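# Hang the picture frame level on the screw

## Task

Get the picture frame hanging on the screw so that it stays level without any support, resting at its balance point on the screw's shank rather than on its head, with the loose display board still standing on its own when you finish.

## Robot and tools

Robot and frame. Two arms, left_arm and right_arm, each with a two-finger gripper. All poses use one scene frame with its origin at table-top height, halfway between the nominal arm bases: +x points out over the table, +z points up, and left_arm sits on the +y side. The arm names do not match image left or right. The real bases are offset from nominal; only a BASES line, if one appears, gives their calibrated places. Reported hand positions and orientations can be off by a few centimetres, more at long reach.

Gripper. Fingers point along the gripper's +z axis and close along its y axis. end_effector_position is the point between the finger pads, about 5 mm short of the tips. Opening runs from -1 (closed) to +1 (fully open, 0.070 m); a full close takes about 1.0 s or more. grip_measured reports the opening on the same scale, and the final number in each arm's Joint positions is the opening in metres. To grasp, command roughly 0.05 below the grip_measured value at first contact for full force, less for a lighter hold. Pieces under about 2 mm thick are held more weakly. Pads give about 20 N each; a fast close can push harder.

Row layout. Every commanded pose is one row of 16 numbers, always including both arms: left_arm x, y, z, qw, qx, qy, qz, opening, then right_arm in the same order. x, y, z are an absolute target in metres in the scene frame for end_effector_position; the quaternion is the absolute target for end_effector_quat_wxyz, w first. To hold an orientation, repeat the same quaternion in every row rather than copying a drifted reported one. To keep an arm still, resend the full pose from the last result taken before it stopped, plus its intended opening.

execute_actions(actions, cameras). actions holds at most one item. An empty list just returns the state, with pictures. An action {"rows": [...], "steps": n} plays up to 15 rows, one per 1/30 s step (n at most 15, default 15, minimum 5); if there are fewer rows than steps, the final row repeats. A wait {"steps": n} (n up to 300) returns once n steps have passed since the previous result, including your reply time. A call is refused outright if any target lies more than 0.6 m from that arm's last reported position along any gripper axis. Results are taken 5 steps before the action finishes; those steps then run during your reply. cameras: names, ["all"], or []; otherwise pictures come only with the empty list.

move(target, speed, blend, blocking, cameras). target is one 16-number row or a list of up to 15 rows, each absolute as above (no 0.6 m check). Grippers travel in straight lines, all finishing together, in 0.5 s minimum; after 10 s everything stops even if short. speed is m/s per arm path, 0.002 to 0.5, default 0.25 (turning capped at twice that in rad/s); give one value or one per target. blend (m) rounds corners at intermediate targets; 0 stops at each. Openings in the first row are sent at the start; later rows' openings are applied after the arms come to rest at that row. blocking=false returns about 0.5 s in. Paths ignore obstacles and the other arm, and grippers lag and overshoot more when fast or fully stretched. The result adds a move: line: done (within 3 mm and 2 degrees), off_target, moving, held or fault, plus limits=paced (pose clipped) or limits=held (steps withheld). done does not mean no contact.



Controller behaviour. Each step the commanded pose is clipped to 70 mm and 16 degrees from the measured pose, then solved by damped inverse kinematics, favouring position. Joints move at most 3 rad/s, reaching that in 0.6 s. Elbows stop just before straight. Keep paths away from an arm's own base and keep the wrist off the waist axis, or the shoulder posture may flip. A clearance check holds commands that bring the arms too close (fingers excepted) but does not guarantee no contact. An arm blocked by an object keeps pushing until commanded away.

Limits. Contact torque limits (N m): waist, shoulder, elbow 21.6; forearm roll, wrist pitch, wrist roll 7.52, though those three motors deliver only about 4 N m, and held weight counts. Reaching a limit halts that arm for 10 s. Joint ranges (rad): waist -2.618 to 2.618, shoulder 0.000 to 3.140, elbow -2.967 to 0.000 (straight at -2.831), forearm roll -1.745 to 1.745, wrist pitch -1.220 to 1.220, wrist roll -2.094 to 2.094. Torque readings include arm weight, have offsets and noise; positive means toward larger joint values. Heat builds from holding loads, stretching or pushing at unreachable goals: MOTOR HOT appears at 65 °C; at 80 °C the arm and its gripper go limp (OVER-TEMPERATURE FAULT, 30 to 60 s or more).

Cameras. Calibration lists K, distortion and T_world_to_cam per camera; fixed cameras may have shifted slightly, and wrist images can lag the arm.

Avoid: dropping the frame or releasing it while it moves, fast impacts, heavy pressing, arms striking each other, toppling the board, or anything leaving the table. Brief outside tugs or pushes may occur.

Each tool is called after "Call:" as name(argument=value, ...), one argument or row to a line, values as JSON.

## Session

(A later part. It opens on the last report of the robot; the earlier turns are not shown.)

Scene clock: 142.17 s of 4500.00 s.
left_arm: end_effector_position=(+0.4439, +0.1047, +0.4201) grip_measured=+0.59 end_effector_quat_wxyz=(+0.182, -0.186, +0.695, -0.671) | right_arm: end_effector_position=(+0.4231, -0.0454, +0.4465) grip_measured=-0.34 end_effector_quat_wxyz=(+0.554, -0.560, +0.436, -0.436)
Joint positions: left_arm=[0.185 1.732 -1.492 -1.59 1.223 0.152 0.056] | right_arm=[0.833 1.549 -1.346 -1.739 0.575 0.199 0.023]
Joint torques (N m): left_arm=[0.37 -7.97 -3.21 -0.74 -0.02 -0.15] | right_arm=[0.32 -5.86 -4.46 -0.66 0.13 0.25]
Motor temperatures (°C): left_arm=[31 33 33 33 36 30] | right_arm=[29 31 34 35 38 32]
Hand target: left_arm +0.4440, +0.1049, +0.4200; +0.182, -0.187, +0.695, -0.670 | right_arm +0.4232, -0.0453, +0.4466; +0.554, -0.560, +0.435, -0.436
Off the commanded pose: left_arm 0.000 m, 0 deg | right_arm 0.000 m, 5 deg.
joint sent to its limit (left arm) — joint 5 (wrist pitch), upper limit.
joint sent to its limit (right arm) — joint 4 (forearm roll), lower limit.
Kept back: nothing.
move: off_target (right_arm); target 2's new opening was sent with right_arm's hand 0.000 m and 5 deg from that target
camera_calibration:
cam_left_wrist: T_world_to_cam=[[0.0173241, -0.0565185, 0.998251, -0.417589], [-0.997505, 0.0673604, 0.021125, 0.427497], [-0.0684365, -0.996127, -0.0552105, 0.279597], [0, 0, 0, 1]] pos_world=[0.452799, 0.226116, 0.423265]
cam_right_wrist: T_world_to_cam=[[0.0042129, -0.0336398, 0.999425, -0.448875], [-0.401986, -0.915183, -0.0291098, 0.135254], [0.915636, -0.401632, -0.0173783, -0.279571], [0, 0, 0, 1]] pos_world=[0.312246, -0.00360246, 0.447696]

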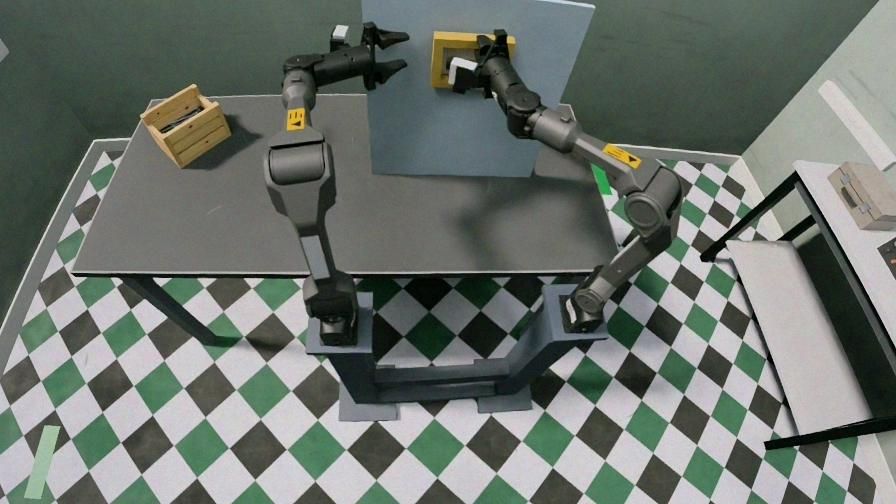

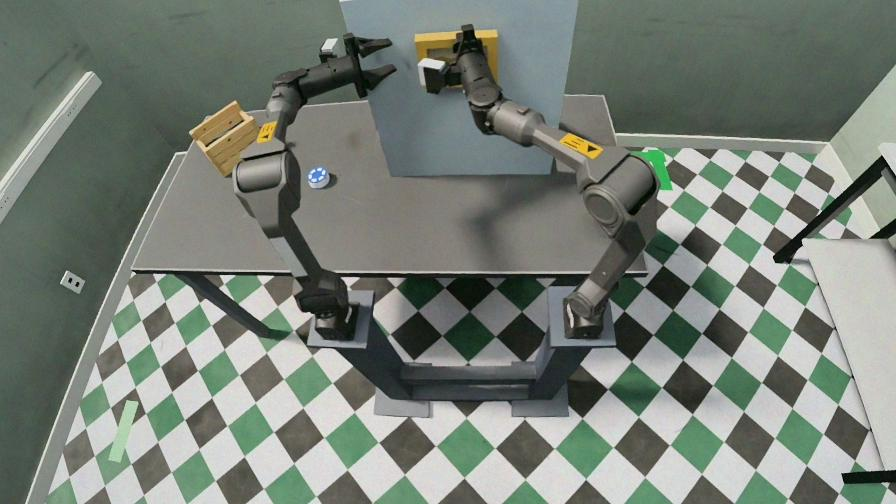

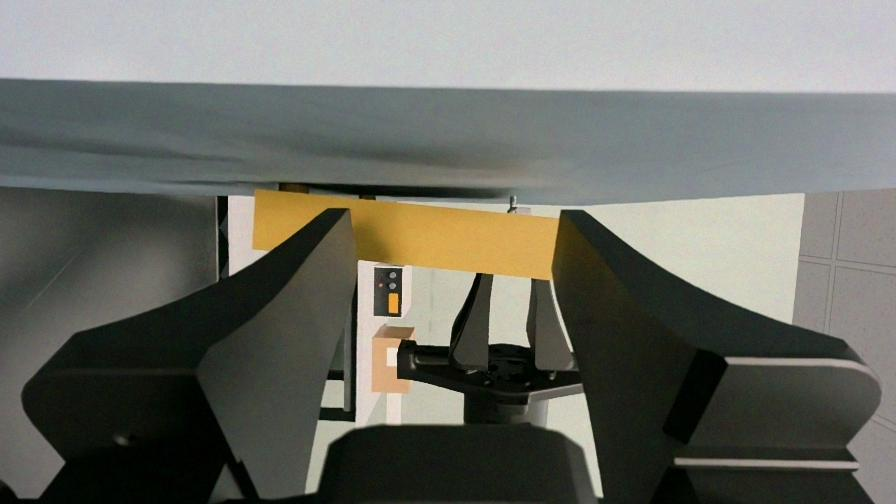

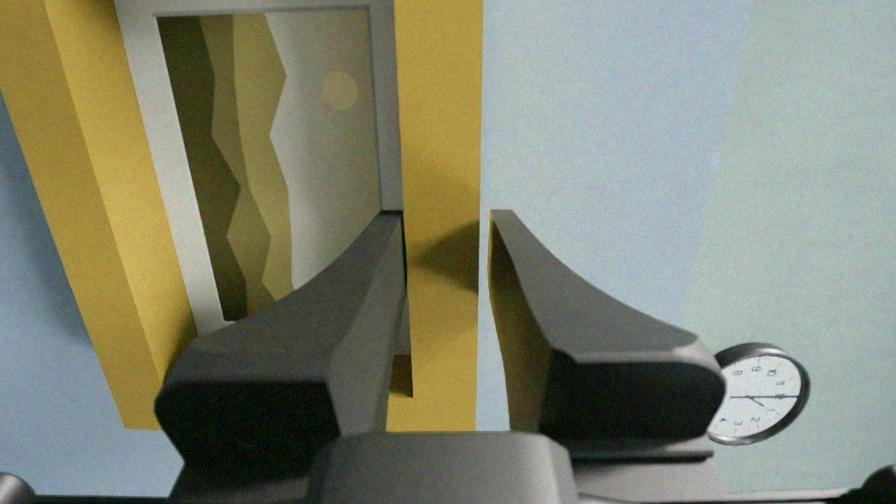

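Call:
move(
  target=[
    [0.444, 0.105, 0.42, 0.181, -0.186, 0.695, -0.671, 0.59, 0.4232, -0.0454, 0.4451, 0.58114, -0.54000, 0.41164, -0.44874, -0.34],
    [0.444, 0.105, 0.42, 0.181, -0.186, 0.695, -0.671, 0.59, 0.4232, -0.0454, 0.4451, 0.58114, -0.54000, 0.41164, -0.44874, -0.2],
  ],
  speed=0.02,
  cameras=["cam_left_wrist", "cam_right_wrist", "cam_head_left", "cam_head_right"],
)

Call:
zoom_image(
  camera="cam_left_wrist",
  region=[470, 170, 570, 230],
)

Call:
zoom_image(
  camera="cam_head_left",
  region=[420, 20, 530, 100],
)

Call:
zoom_image(
  camera="cam_head_right",
  region=[400, 10, 520, 110],
)

Scene clock: 145.77 s of 4500.00 s.
left_arm: end_effector_position=(+0.4439, +0.1047, +0.4201) grip_measured=+0.59 end_effector_quat_wxyz=(+0.182, -0.186, +0.695, -0.671) | right_arm: end_effector_position=(+0.4231, -0.0454, +0.4457) grip_measured=-0.20 end_effector_quat_wxyz=(+0.554, -0.560, +0.436, -0.436)
Joint positions: left_arm=[0.185 1.732 -1.492 -1.59 1.223 0.152 0.056] | right_arm=[0.833 1.549 -1.344 -1.739 0.575 0.2 0.028]
Joint torques (N m): left_arm=[0.23 -7.83 -3.42 -0.82 -0.07 -0.12] | right_arm=[0.71 -5.01 -3.82 -0.55 0.26 0.35]
Motor temperatures (°C): left_arm=[31 33 33 33 36 30] | right_arm=[29 31 34 35 38 32]
Hand target: left_arm +0.4440, +0.1049, +0.4200; +0.182, -0.187, +0.695, -0.670 | right_arm +0.4232, -0.0453, +0.4454; +0.553, -0.560, +0.436, -0.436
Off the commanded pose: left_arm 0.000 m, 0 deg | right_arm 0.001 m, 5 deg.
joint sent to its limit (left arm) — joint 5 (wrist pitch), upper limit.
joint sent to its limit (right arm) — joint 4 (forearm roll), lower limit.
Kept back: nothing.
move: off_target (right_arm); target 2's new opening was sent with right_arm's hand 0.001 m and 5 deg from that target
camera_calibration:
cam_left_wrist: T_world_to_cam=[[0.0173241, -0.0565185, 0.998251, -0.417589], [-0.997505, 0.0673604, 0.021125, 0.427497], [-0.0684365, -0.996127, -0.0552105, 0.279597], [0, 0, 0, 1]] pos_world=[0.452799, 0.226116, 0.423265]
cam_right_wrist: T_world_to_cam=[[0.00562624, -0.0332239, 0.999432, -0.448692], [-0.402031, -0.915193, -0.0281603, 0.134813], [0.915609, -0.401645, -0.0185061, -0.279065], [0, 0, 0, 1]] pos_world=[0.312238, -0.00361226, 0.447069]

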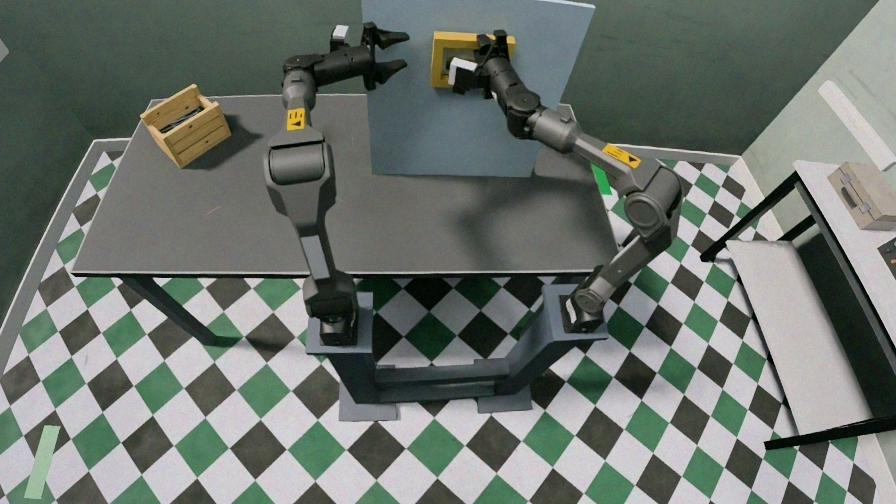

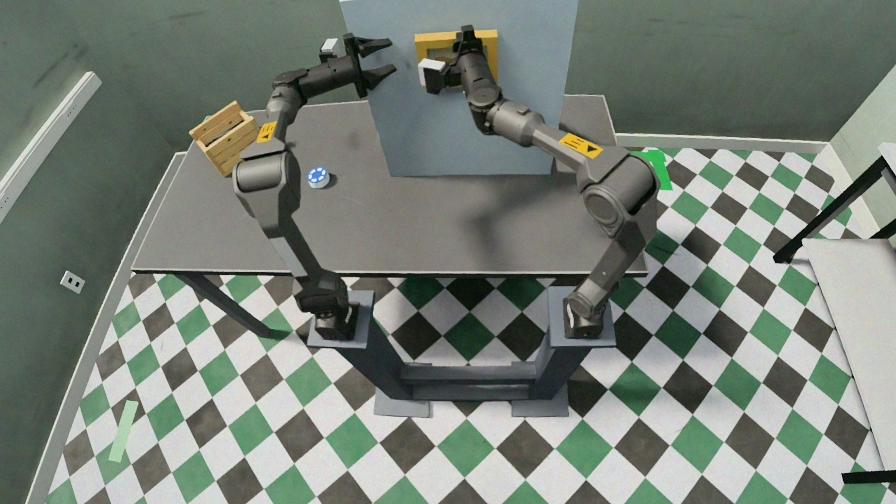

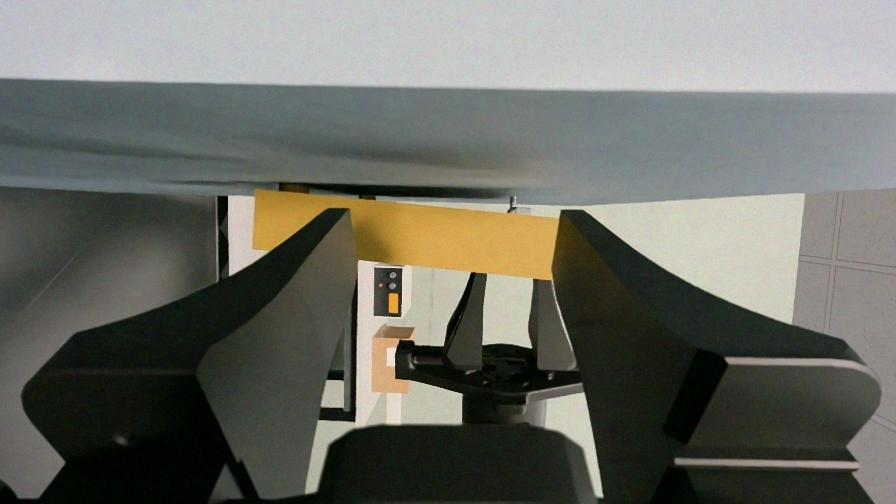

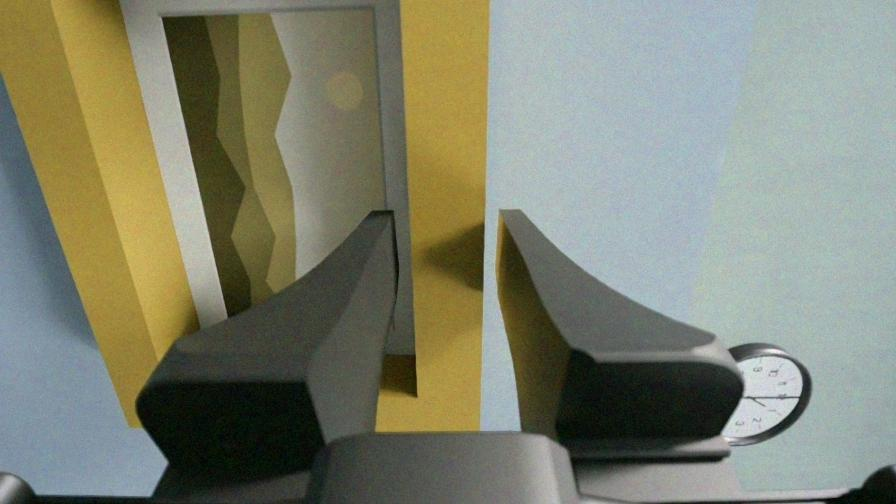

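Scaled by 5.040 from the camera's 896x504 image, which has a finer 1280x720 frame.

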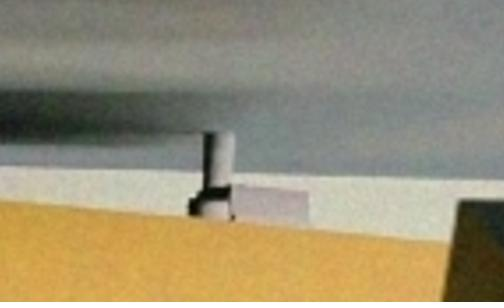

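Scaled by 4.582 from the camera's 896x504 image, which has a finer 1280x720 frame.

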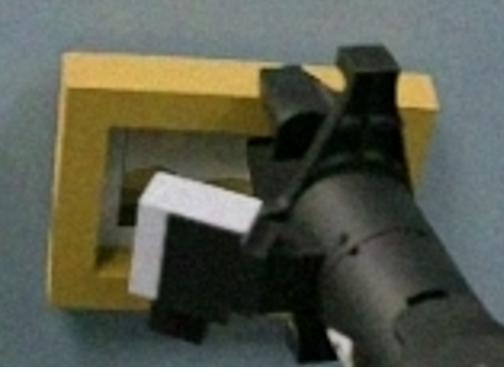

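Scaled by 4.200 from the camera's 896x504 image, which has a finer 1280x720 frame.

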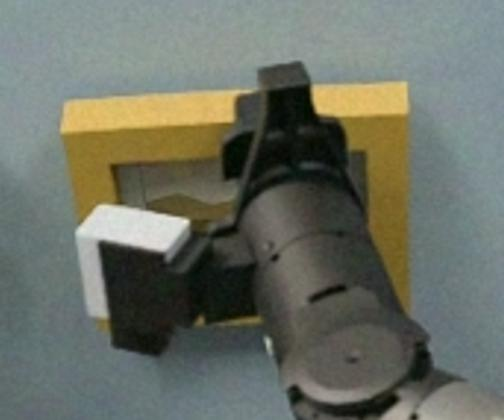

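Call:
move(
  target=[
    [0.444, 0.105, 0.42, 0.181, -0.186, 0.695, -0.671, 0.59, 0.4232, -0.0454, 0.4451, 0.58114, -0.54000, 0.41164, -0.44874, 0.5],
    [0.444, 0.105, 0.42, 0.181, -0.186, 0.695, -0.671, 0.59, 0.3650, -0.0620, 0.4451, 0.58114, -0.54000, 0.41164, -0.44874, 0.5],
    [0.444, 0.105, 0.42, 0.181, -0.186, 0.695, -0.671, 0.59, 0.310, -0.20, 0.42, 0.58114, -0.54000, 0.41164, -0.44874, 0.5],
  ],
  speed=[0.05, 0.05, 0.15],
  blend=[0, 0.01, 0],
  cameras=["cam_left_wrist", "cam_right_wrist", "cam_head_left", "cam_head_right"],
)

Call:
zoom_image(
  camera="cam_left_wrist",
  region=[470, 170, 570, 230],
)

Call:
zoom_image(
  camera="cam_head_left",
  region=[420, 20, 530, 100],
)

Call:
zoom_image(
  camera="cam_head_right",
  region=[400, 10, 510, 90],
)

Scene clock: 149.97 s of 4500.00 s.
left_arm: end_effector_position=(+0.4439, +0.1047, +0.4201) grip_measured=+0.59 end_effector_quat_wxyz=(+0.182, -0.186, +0.695, -0.671) | right_arm: end_effector_position=(+0.3097, -0.1999, +0.4199) grip_measured=+0.50 end_effector_quat_wxyz=(+0.556, -0.558, +0.434, -0.437)
Joint positions: left_arm=[0.185 1.732 -1.492 -1.59 1.223 0.152 0.056] | right_arm=[0.573 0.861 -0.721 -1.739 0.309 0.171 0.052]
Joint torques (N m): left_arm=[0.09 -7.94 -3.25 -0.9 0.01 -0.1] | right_arm=[0.25 -0.76 -4.69 -0.39 0.15 -0.03]
Motor temperatures (°C): left_arm=[31 33 33 33 36 30] | right_arm=[29 31 34 35 38 32]
Hand target: left_arm +0.4440, +0.1049, +0.4200; +0.182, -0.187, +0.695, -0.670 | right_arm +0.3098, -0.2000, +0.4203; +0.557, -0.558, +0.433, -0.437
Off the commanded pose: left_arm 0.000 m, 0 deg | right_arm 0.000 m, 5 deg.
joint sent to its limit (left arm) — joint 5 (wrist pitch), upper limit.
joint sent to its limit (right arm) — joint 4 (forearm roll), lower limit.
Kept back: nothing.
move: off_target (right_arm)
camera_calibration:
cam_left_wrist: T_world_to_cam=[[0.0173241, -0.0565185, 0.998251, -0.417589], [-0.997505, 0.0673604, 0.021125, 0.427497], [-0.0684365, -0.996127, -0.0552105, 0.279597], [0, 0, 0, 1]] pos_world=[0.452799, 0.226116, 0.423265]
cam_right_wrist: T_world_to_cam=[[-0.0022057, -0.0353245, 0.999373, -0.42539], [-0.400047, -0.915891, -0.0332566, -0.0515542], [0.916492, -0.399869, -0.0121112, -0.240356], [0, 0, 0, 1]] pos_world=[0.198722, -0.158356, 0.420498]

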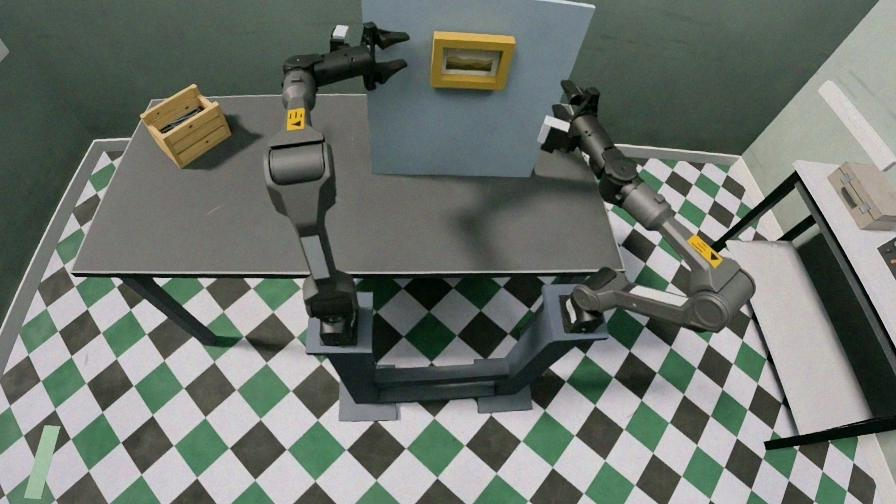

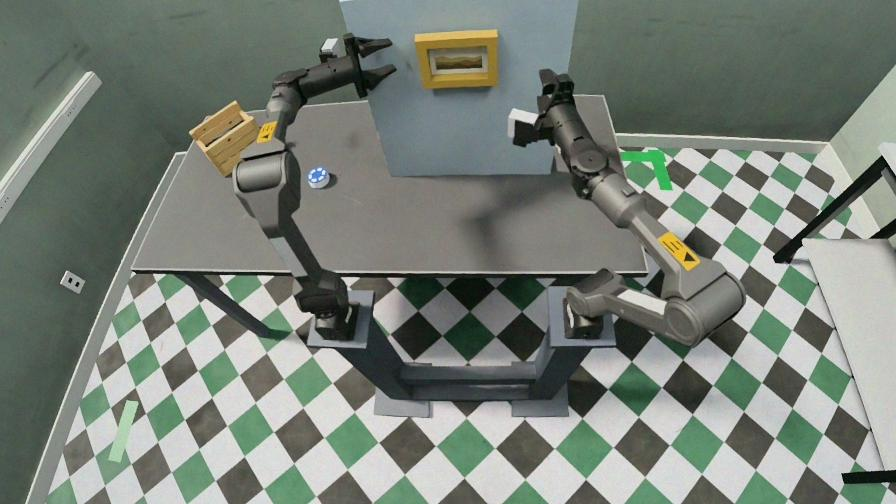

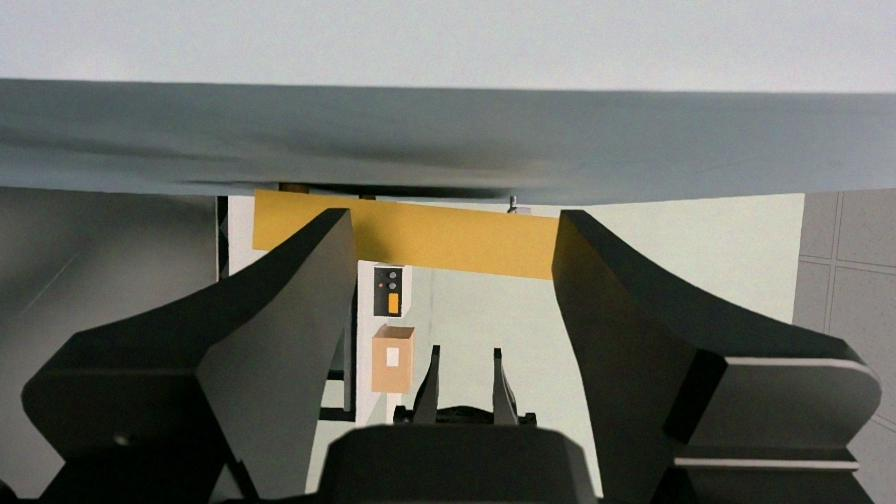

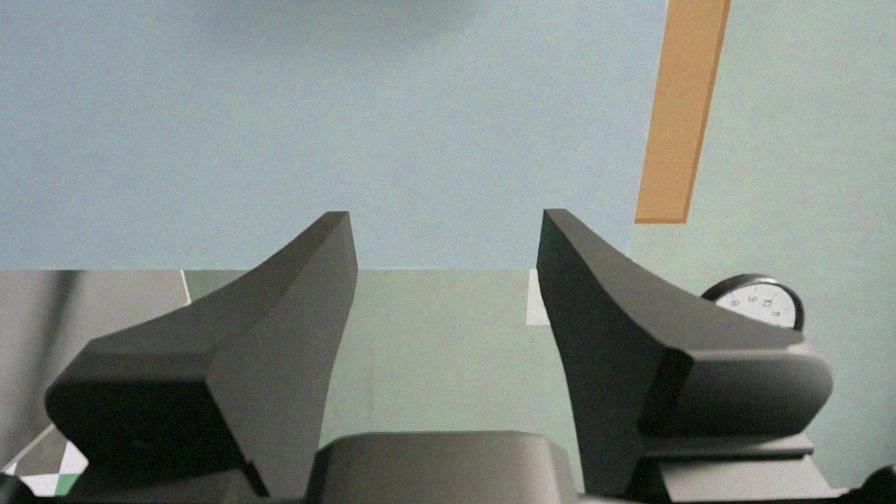

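Scaled by 5.040 from the camera's 896x504 image, which has a finer 1280x720 frame.

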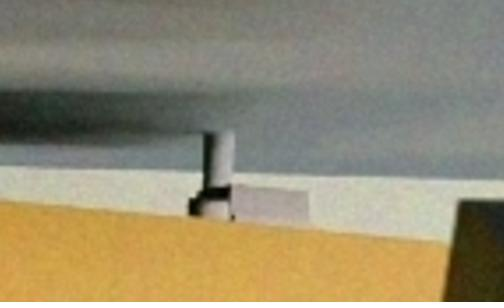

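Scaled by 4.582 from the camera's 896x504 image, which has a finer 1280x720 frame.

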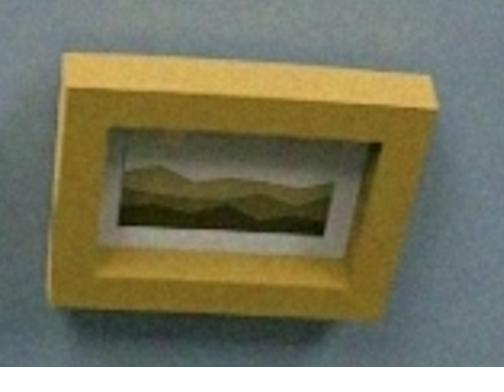

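Scaled by 4.582 from the camera's 896x504 image, which has a finer 1280x720 frame.

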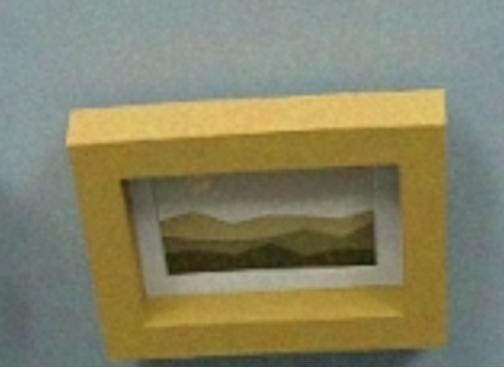

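Call:
move(
  target=[0.40, 0.20, 0.41, 0.21144, -0.21423, 0.67877, -0.66933, 0.59, 0.27, -0.15, 0.28, 0.63362, -0.63496, 0.31072, -0.31407, 0.9],
  speed=0.12,
  cameras=["cam_right_wrist", "cam_head_left", "cam_head_right"],
)

Scene clock: 157.43 s of 4500.00 s.
left_arm: end_effector_position=(+0.3999, +0.1996, +0.4101) grip_measured=+0.59 end_effector_quat_wxyz=(+0.270, -0.282, +0.670, -0.631) | right_arm: end_effector_position=(+0.2701, -0.1498, +0.2805) grip_measured=+0.90 end_effector_quat_wxyz=(+0.634, -0.635, +0.310, -0.314)
Joint positions: left_arm=[0.464 1.488 -1.18 -1.591 1.223 0.222 0.056] | right_arm=[0.252 1.014 -0.193 -0.597 -0.83 -1.145 0.066]
Joint torques (N m): left_arm=[-0.7 -4.46 -3.59 -0.91 0.13 0.06] | right_arm=[-0.26 -0.15 -3.33 0.25 -0.67 0.23]
Motor temperatures (°C): left_arm=[31 33 33 33 36 30] | right_arm=[29 31 34 35 38 32]
Hand target: left_arm +0.4002, +0.1996, +0.4100; +0.270, -0.281, +0.670, -0.631 | right_arm +0.2700, -0.1500, +0.2800; +0.634, -0.635, +0.311, -0.314
Off the commanded pose: left_arm 0.000 m, 11 deg | right_arm 0.001 m, 0 deg.
joint sent to its limit (left arm) — joint 5 (wrist pitch), upper limit.
Kept back: nothing.
move: off_target (left_arm); limits=paced
camera_calibration:
cam_right_wrist: T_world_to_cam=[[0.011289, -0.0336293, 0.999371, -0.287736], [-0.000739186, -0.999434, -0.0336231, -0.146425], [0.999936, -0.00035915, -0.0113074, -0.148581], [0, 0, 0, 1]] pos_world=[0.151711, -0.156072, 0.280952]
Images, in order (width x height): cam_head_left 896x504, cam_head_right 896x504, cam_right_wrist 896x504.

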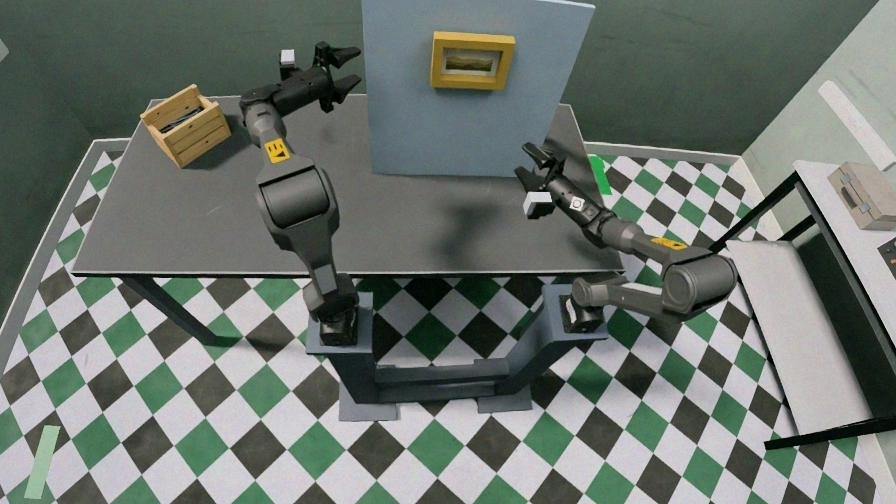

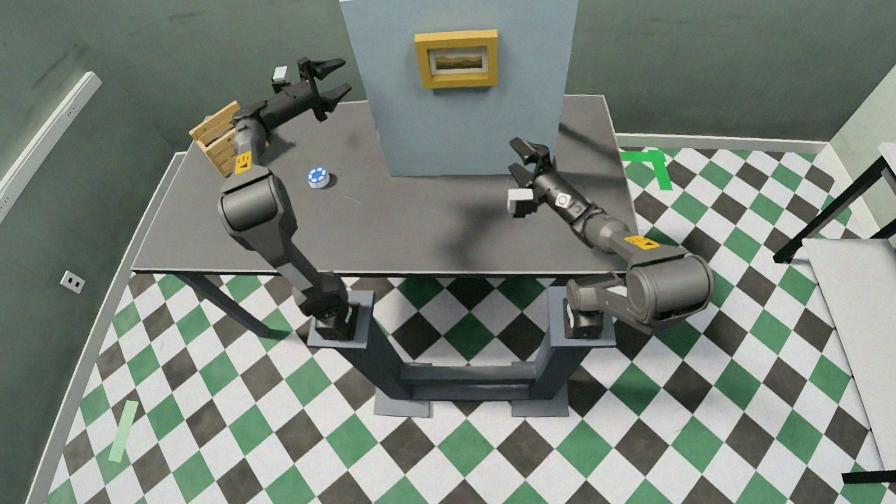

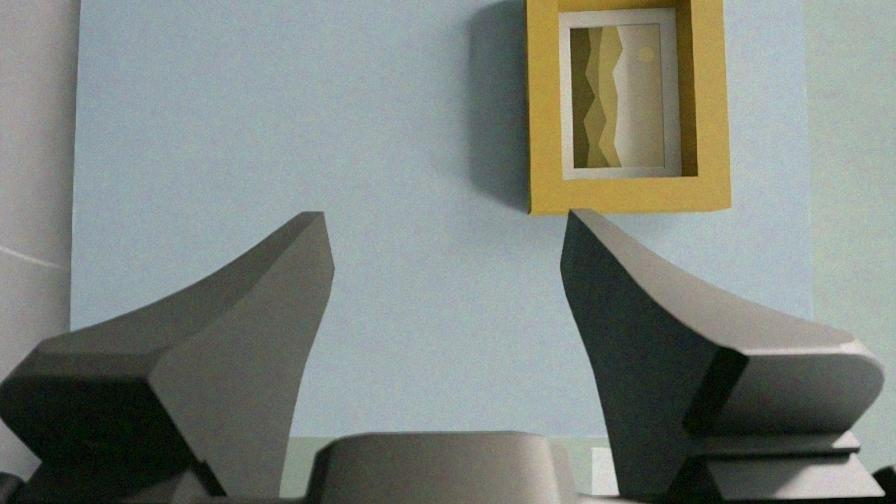

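Call:
zoom_image(
  camera="cam_right_wrist",
  region=[510, 0, 740, 220],
)

Call:
zoom_image(
  camera="cam_right_wrist",
  region=[740, 0, 880, 160],
)

Call:
zoom_image(
  camera="cam_right_wrist",
  region=[740, 160, 880, 320],
)

Call:
zoom_image(
  camera="cam_right_wrist",
  region=[0, 0, 140, 160],
)

Call:
zoom_image(
  camera="cam_right_wrist",
  region=[0, 180, 140, 340],
)

Scaled by 2.191 from the camera's 896x504 image, which has a finer 1280x720 frame.

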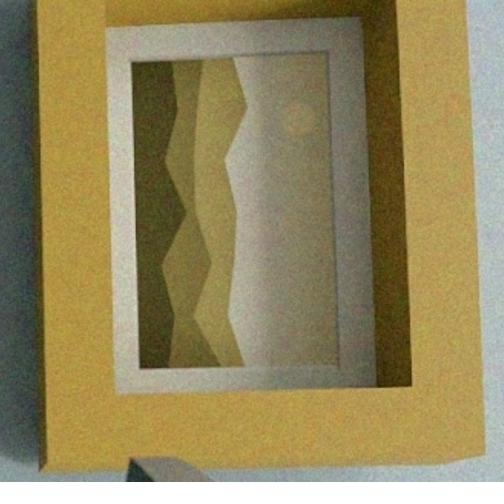

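Scaled by 3.150 from the camera's 896x504 image, which has a finer 1280x720 frame.

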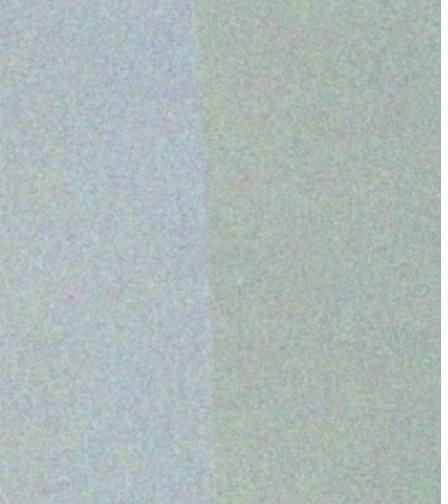

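Scaled by 3.150 from the camera's 896x504 image, which has a finer 1280x720 frame.

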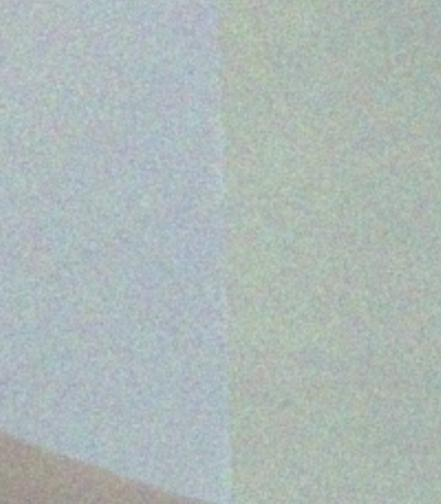

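Scaled by 3.150 from the camera's 896x504 image, which has a finer 1280x720 frame.

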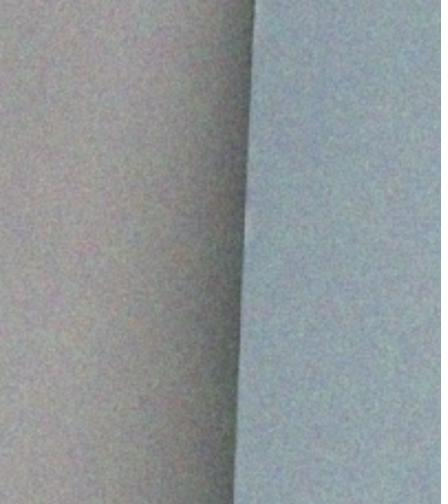

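Scaled by 3.150 from the camera's 896x504 image, which has a finer 1280x720 frame.

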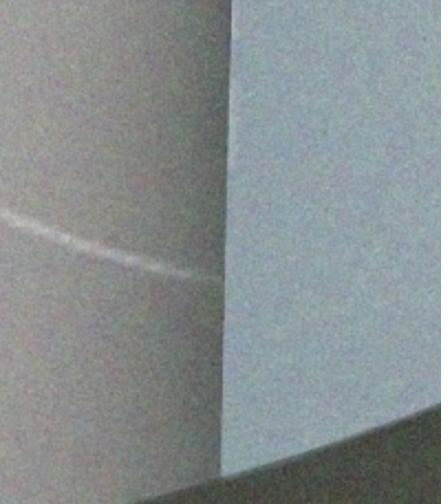

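Call:
move(
  target=[0.33, 0.30, 0.38, 0.37748, -0.38261, 0.60019, -0.59179, 0.59, 0.25, -0.17, 0.28, 0.63362, -0.63496, 0.31072, -0.31407, 0.9],
  speed=0.12,
  cameras=["cam_head_left", "cam_head_right"],
)

Call:
zoom_image(
  camera="cam_head_left",
  region=[420, 20, 530, 100],
)

Call:
zoom_image(
  camera="cam_head_right",
  region=[400, 10, 510, 90],
)

Scene clock: 161.90 s of 4500.00 s.
left_arm: end_effector_position=(+0.3301, +0.2999, +0.3798) grip_measured=+0.59 end_effector_quat_wxyz=(+0.397, -0.413, +0.592, -0.567) | right_arm: end_effector_position=(+0.2499, -0.1700, +0.2799) grip_measured=+0.90 end_effector_quat_wxyz=(+0.634, -0.635, +0.311, -0.314)
Joint positions: left_arm=[0.872 1.219 -0.8 -1.648 1.223 0.34 0.056] | right_arm=[0.008 0.875 -0.143 -0.924 -0.895 -0.884 0.066]
Joint torques (N m): left_arm=[-0.8 -3.62 -3.26 -0.95 0.28 0.04] | right_arm=[0.7 -0.28 -3.47 0.65 -0.62 -0.01]
Motor temperatures (°C): left_arm=[31 33 33 33 36 30] | right_arm=[29 31 34 34 38 32]
Hand target: left_arm +0.3304, +0.2996, +0.3800; +0.397, -0.412, +0.592, -0.567 | right_arm +0.2500, -0.1700, +0.2800; +0.634, -0.635, +0.311, -0.314
Off the commanded pose: left_arm 0.000 m, 5 deg | right_arm 0.000 m, 0 deg.
joint sent to its limit (left arm) — joint 5 (wrist pitch), upper limit.
Kept back: nothing.
move: off_target (left_arm)
Images, in order (width x height): cam_head_left 896x504, cam_head_right 896x504.

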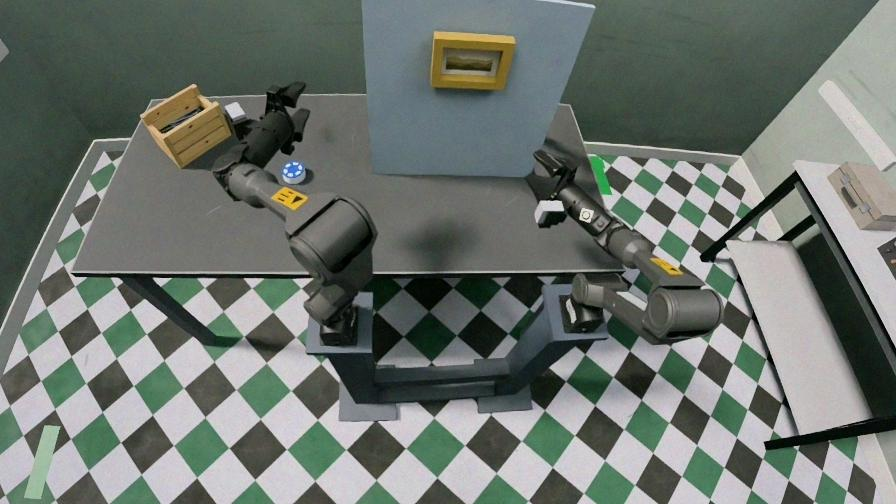

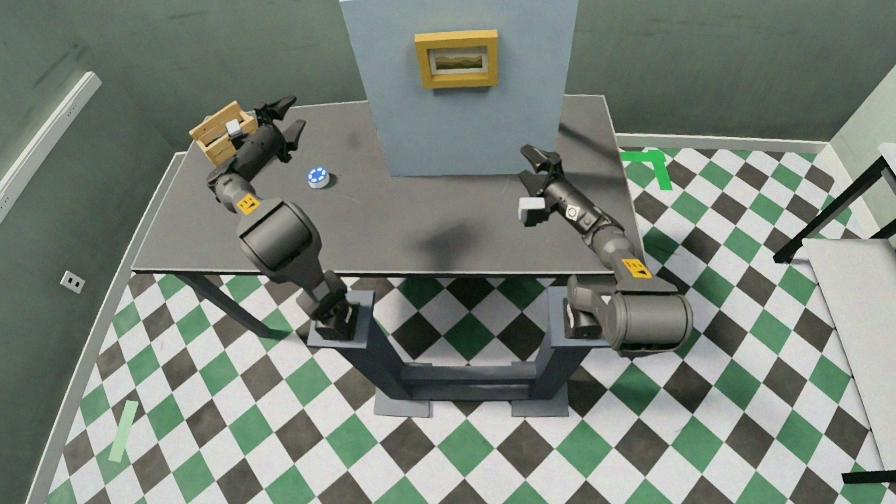

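Scaled by 4.582 from the camera's 896x504 image, which has a finer 1280x720 frame.

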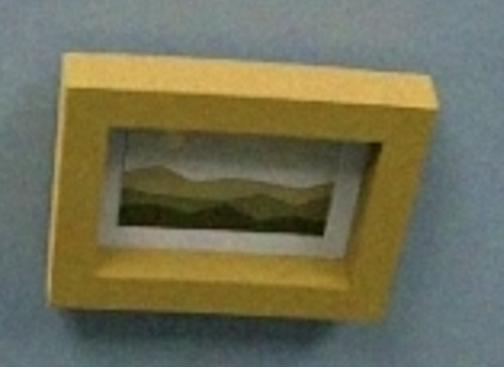

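Scaled by 4.582 from the camera's 896x504 image, which has a finer 1280x720 frame.

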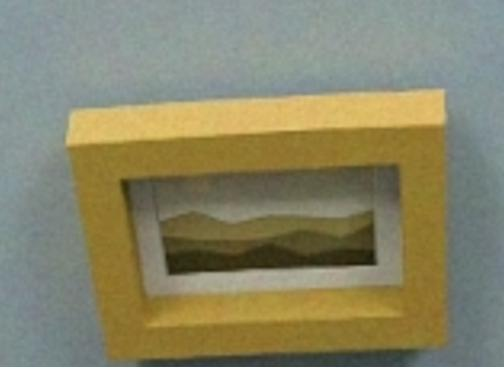

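Call:
move(
  target=[0.33, 0.30, 0.38, 0.397, -0.413, 0.592, -0.567, 0.59, 0.25, -0.12, 0.28, 0.63362, -0.63496, 0.31072, -0.31407, 0.98],
  speed=0.12,
  cameras=["cam_right_wrist"],
)

Call:
zoom_image(
  camera="cam_right_wrist",
  region=[500, 0, 620, 120],
)

Call:
zoom_image(
  camera="cam_right_wrist",
  region=[500, 110, 620, 230],
)

Call:
zoom_image(
  camera="cam_right_wrist",
  region=[620, 0, 740, 120],
)

Call:
zoom_image(
  camera="cam_right_wrist",
  region=[620, 110, 740, 230],
)

Scene clock: 163.57 s of 4500.00 s.
left_arm: end_effector_position=(+0.3301, +0.2999, +0.3798) grip_measured=+0.59 end_effector_quat_wxyz=(+0.397, -0.413, +0.592, -0.567) | right_arm: end_effector_position=(+0.2500, -0.1201, +0.2800) grip_measured=+0.98 end_effector_quat_wxyz=(+0.634, -0.635, +0.311, -0.314)
Joint positions: left_arm=[0.872 1.219 -0.8 -1.648 1.223 0.339 0.056] | right_arm=[0.69 0.983 -0.18 0.017 -0.716 -1.589 0.069]
Joint torques (N m): left_arm=[0.52 -3.93 -2.19 -0.66 0.31 -0.13] | right_arm=[0.28 0.06 -3.33 -0.15 -0.91 0.17]
Motor temperatures (°C): left_arm=[31 33 33 33 36 30] | right_arm=[29 31 34 34 38 32]
Hand target: left_arm +0.3301, +0.3000, +0.3800; +0.397, -0.413, +0.592, -0.567 | right_arm +0.2500, -0.1200, +0.2800; +0.634, -0.635, +0.311, -0.314
Off the commanded pose: left_arm 0.000 m, 0 deg | right_arm 0.000 m, 0 deg.
joint sent to its limit (left arm) — joint 5 (wrist pitch), upper limit.
Kept back: nothing.
move: done
camera_calibration:
cam_right_wrist: T_world_to_cam=[[0.0126906, -0.0328489, 0.99938, -0.28627], [-0.00152217, -0.99946, -0.0328322, -0.116732], [0.999918, -0.00110457, -0.0127337, -0.128238], [0, 0, 0, 1]] pos_world=[0.131682, -0.126214, 0.280627]
Images, in order (width x height): cam_right_wrist 896x504.

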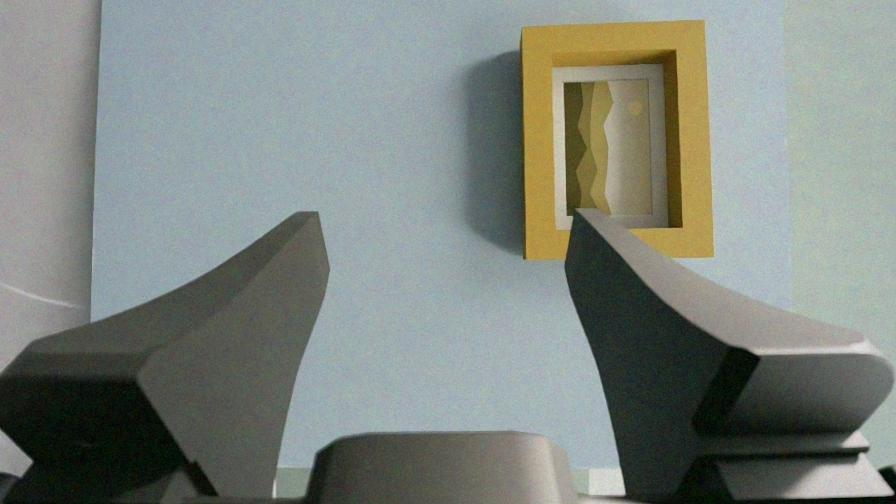

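Scaled by 4.200 from the camera's 896x504 image, which has a finer 1280x720 frame.

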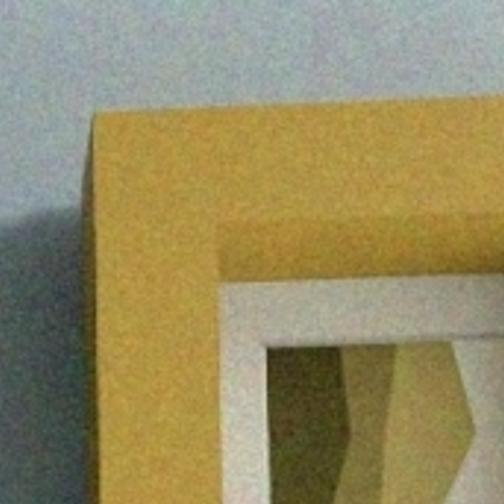

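Scaled by 4.200 from the camera's 896x504 image, which has a finer 1280x720 frame.

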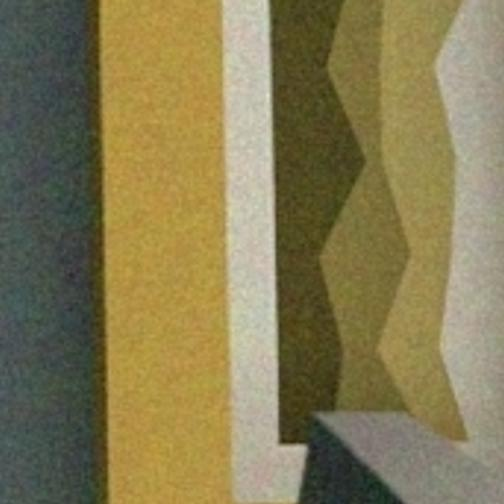

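Scaled by 4.200 from the camera's 896x504 image, which has a finer 1280x720 frame.

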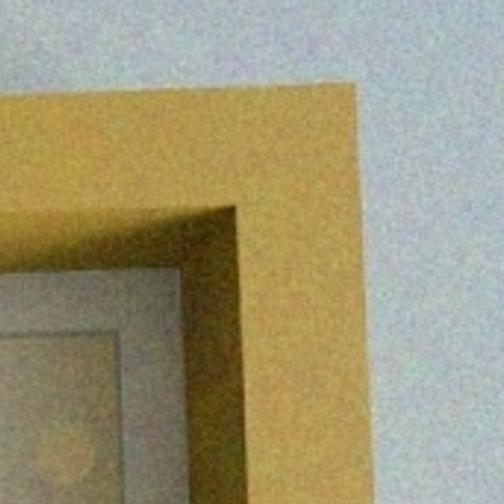

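Scaled by 4.200 from the camera's 896x504 image, which has a finer 1280x720 frame.

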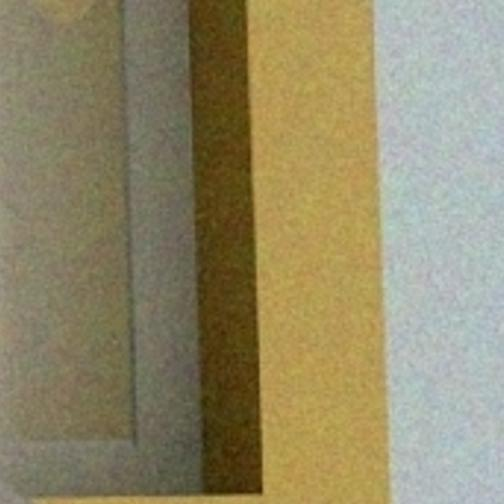

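Call:
zoom_image(
  camera="cam_right_wrist",
  region=[40, 0, 160, 120],
)

Call:
zoom_image(
  camera="cam_right_wrist",
  region=[40, 210, 160, 330],
)

Call:
zoom_image(
  camera="cam_right_wrist",
  region=[730, 0, 850, 120],
)

Call:
zoom_image(
  camera="cam_right_wrist",
  region=[730, 190, 850, 310],
)

Scaled by 4.200 from the camera's 896x504 image, which has a finer 1280x720 frame.

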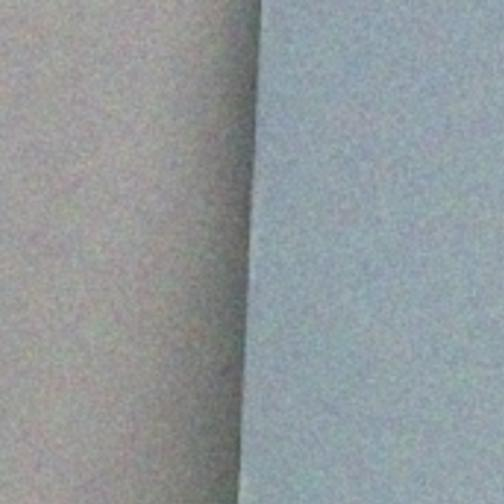

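Scaled by 4.200 from the camera's 896x504 image, which has a finer 1280x720 frame.

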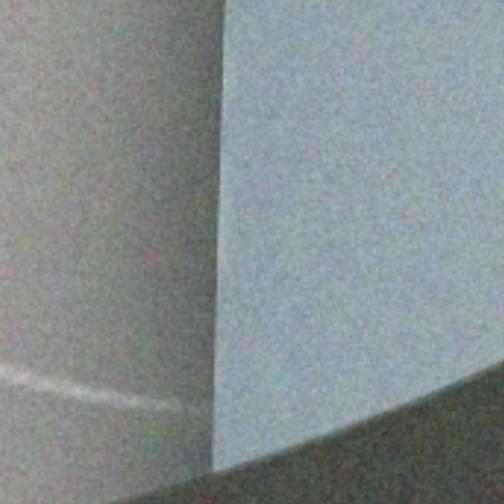

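Scaled by 4.200 from the camera's 896x504 image, which has a finer 1280x720 frame.

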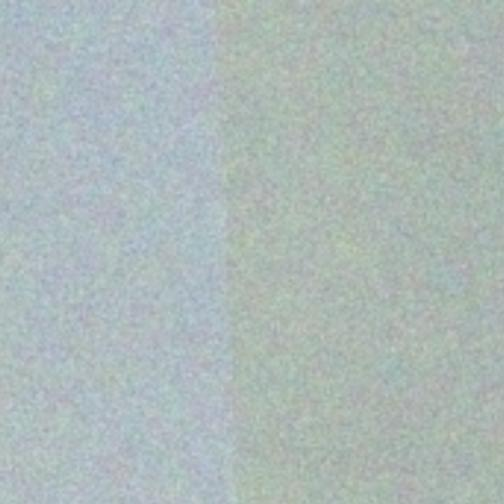

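Scaled by 4.200 from the camera's 896x504 image, which has a finer 1280x720 frame.

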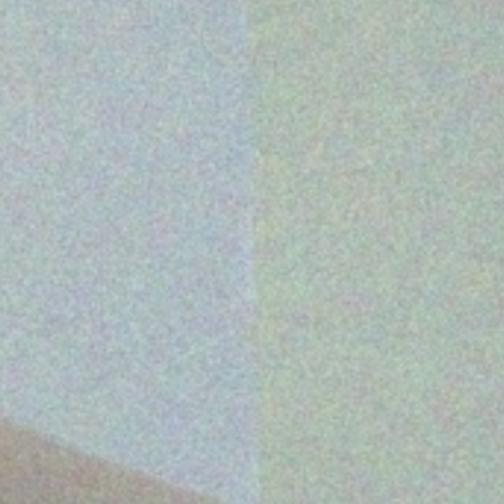

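Call:
finished_scene(
  scene=1,
)

The scene is finished: the task was done.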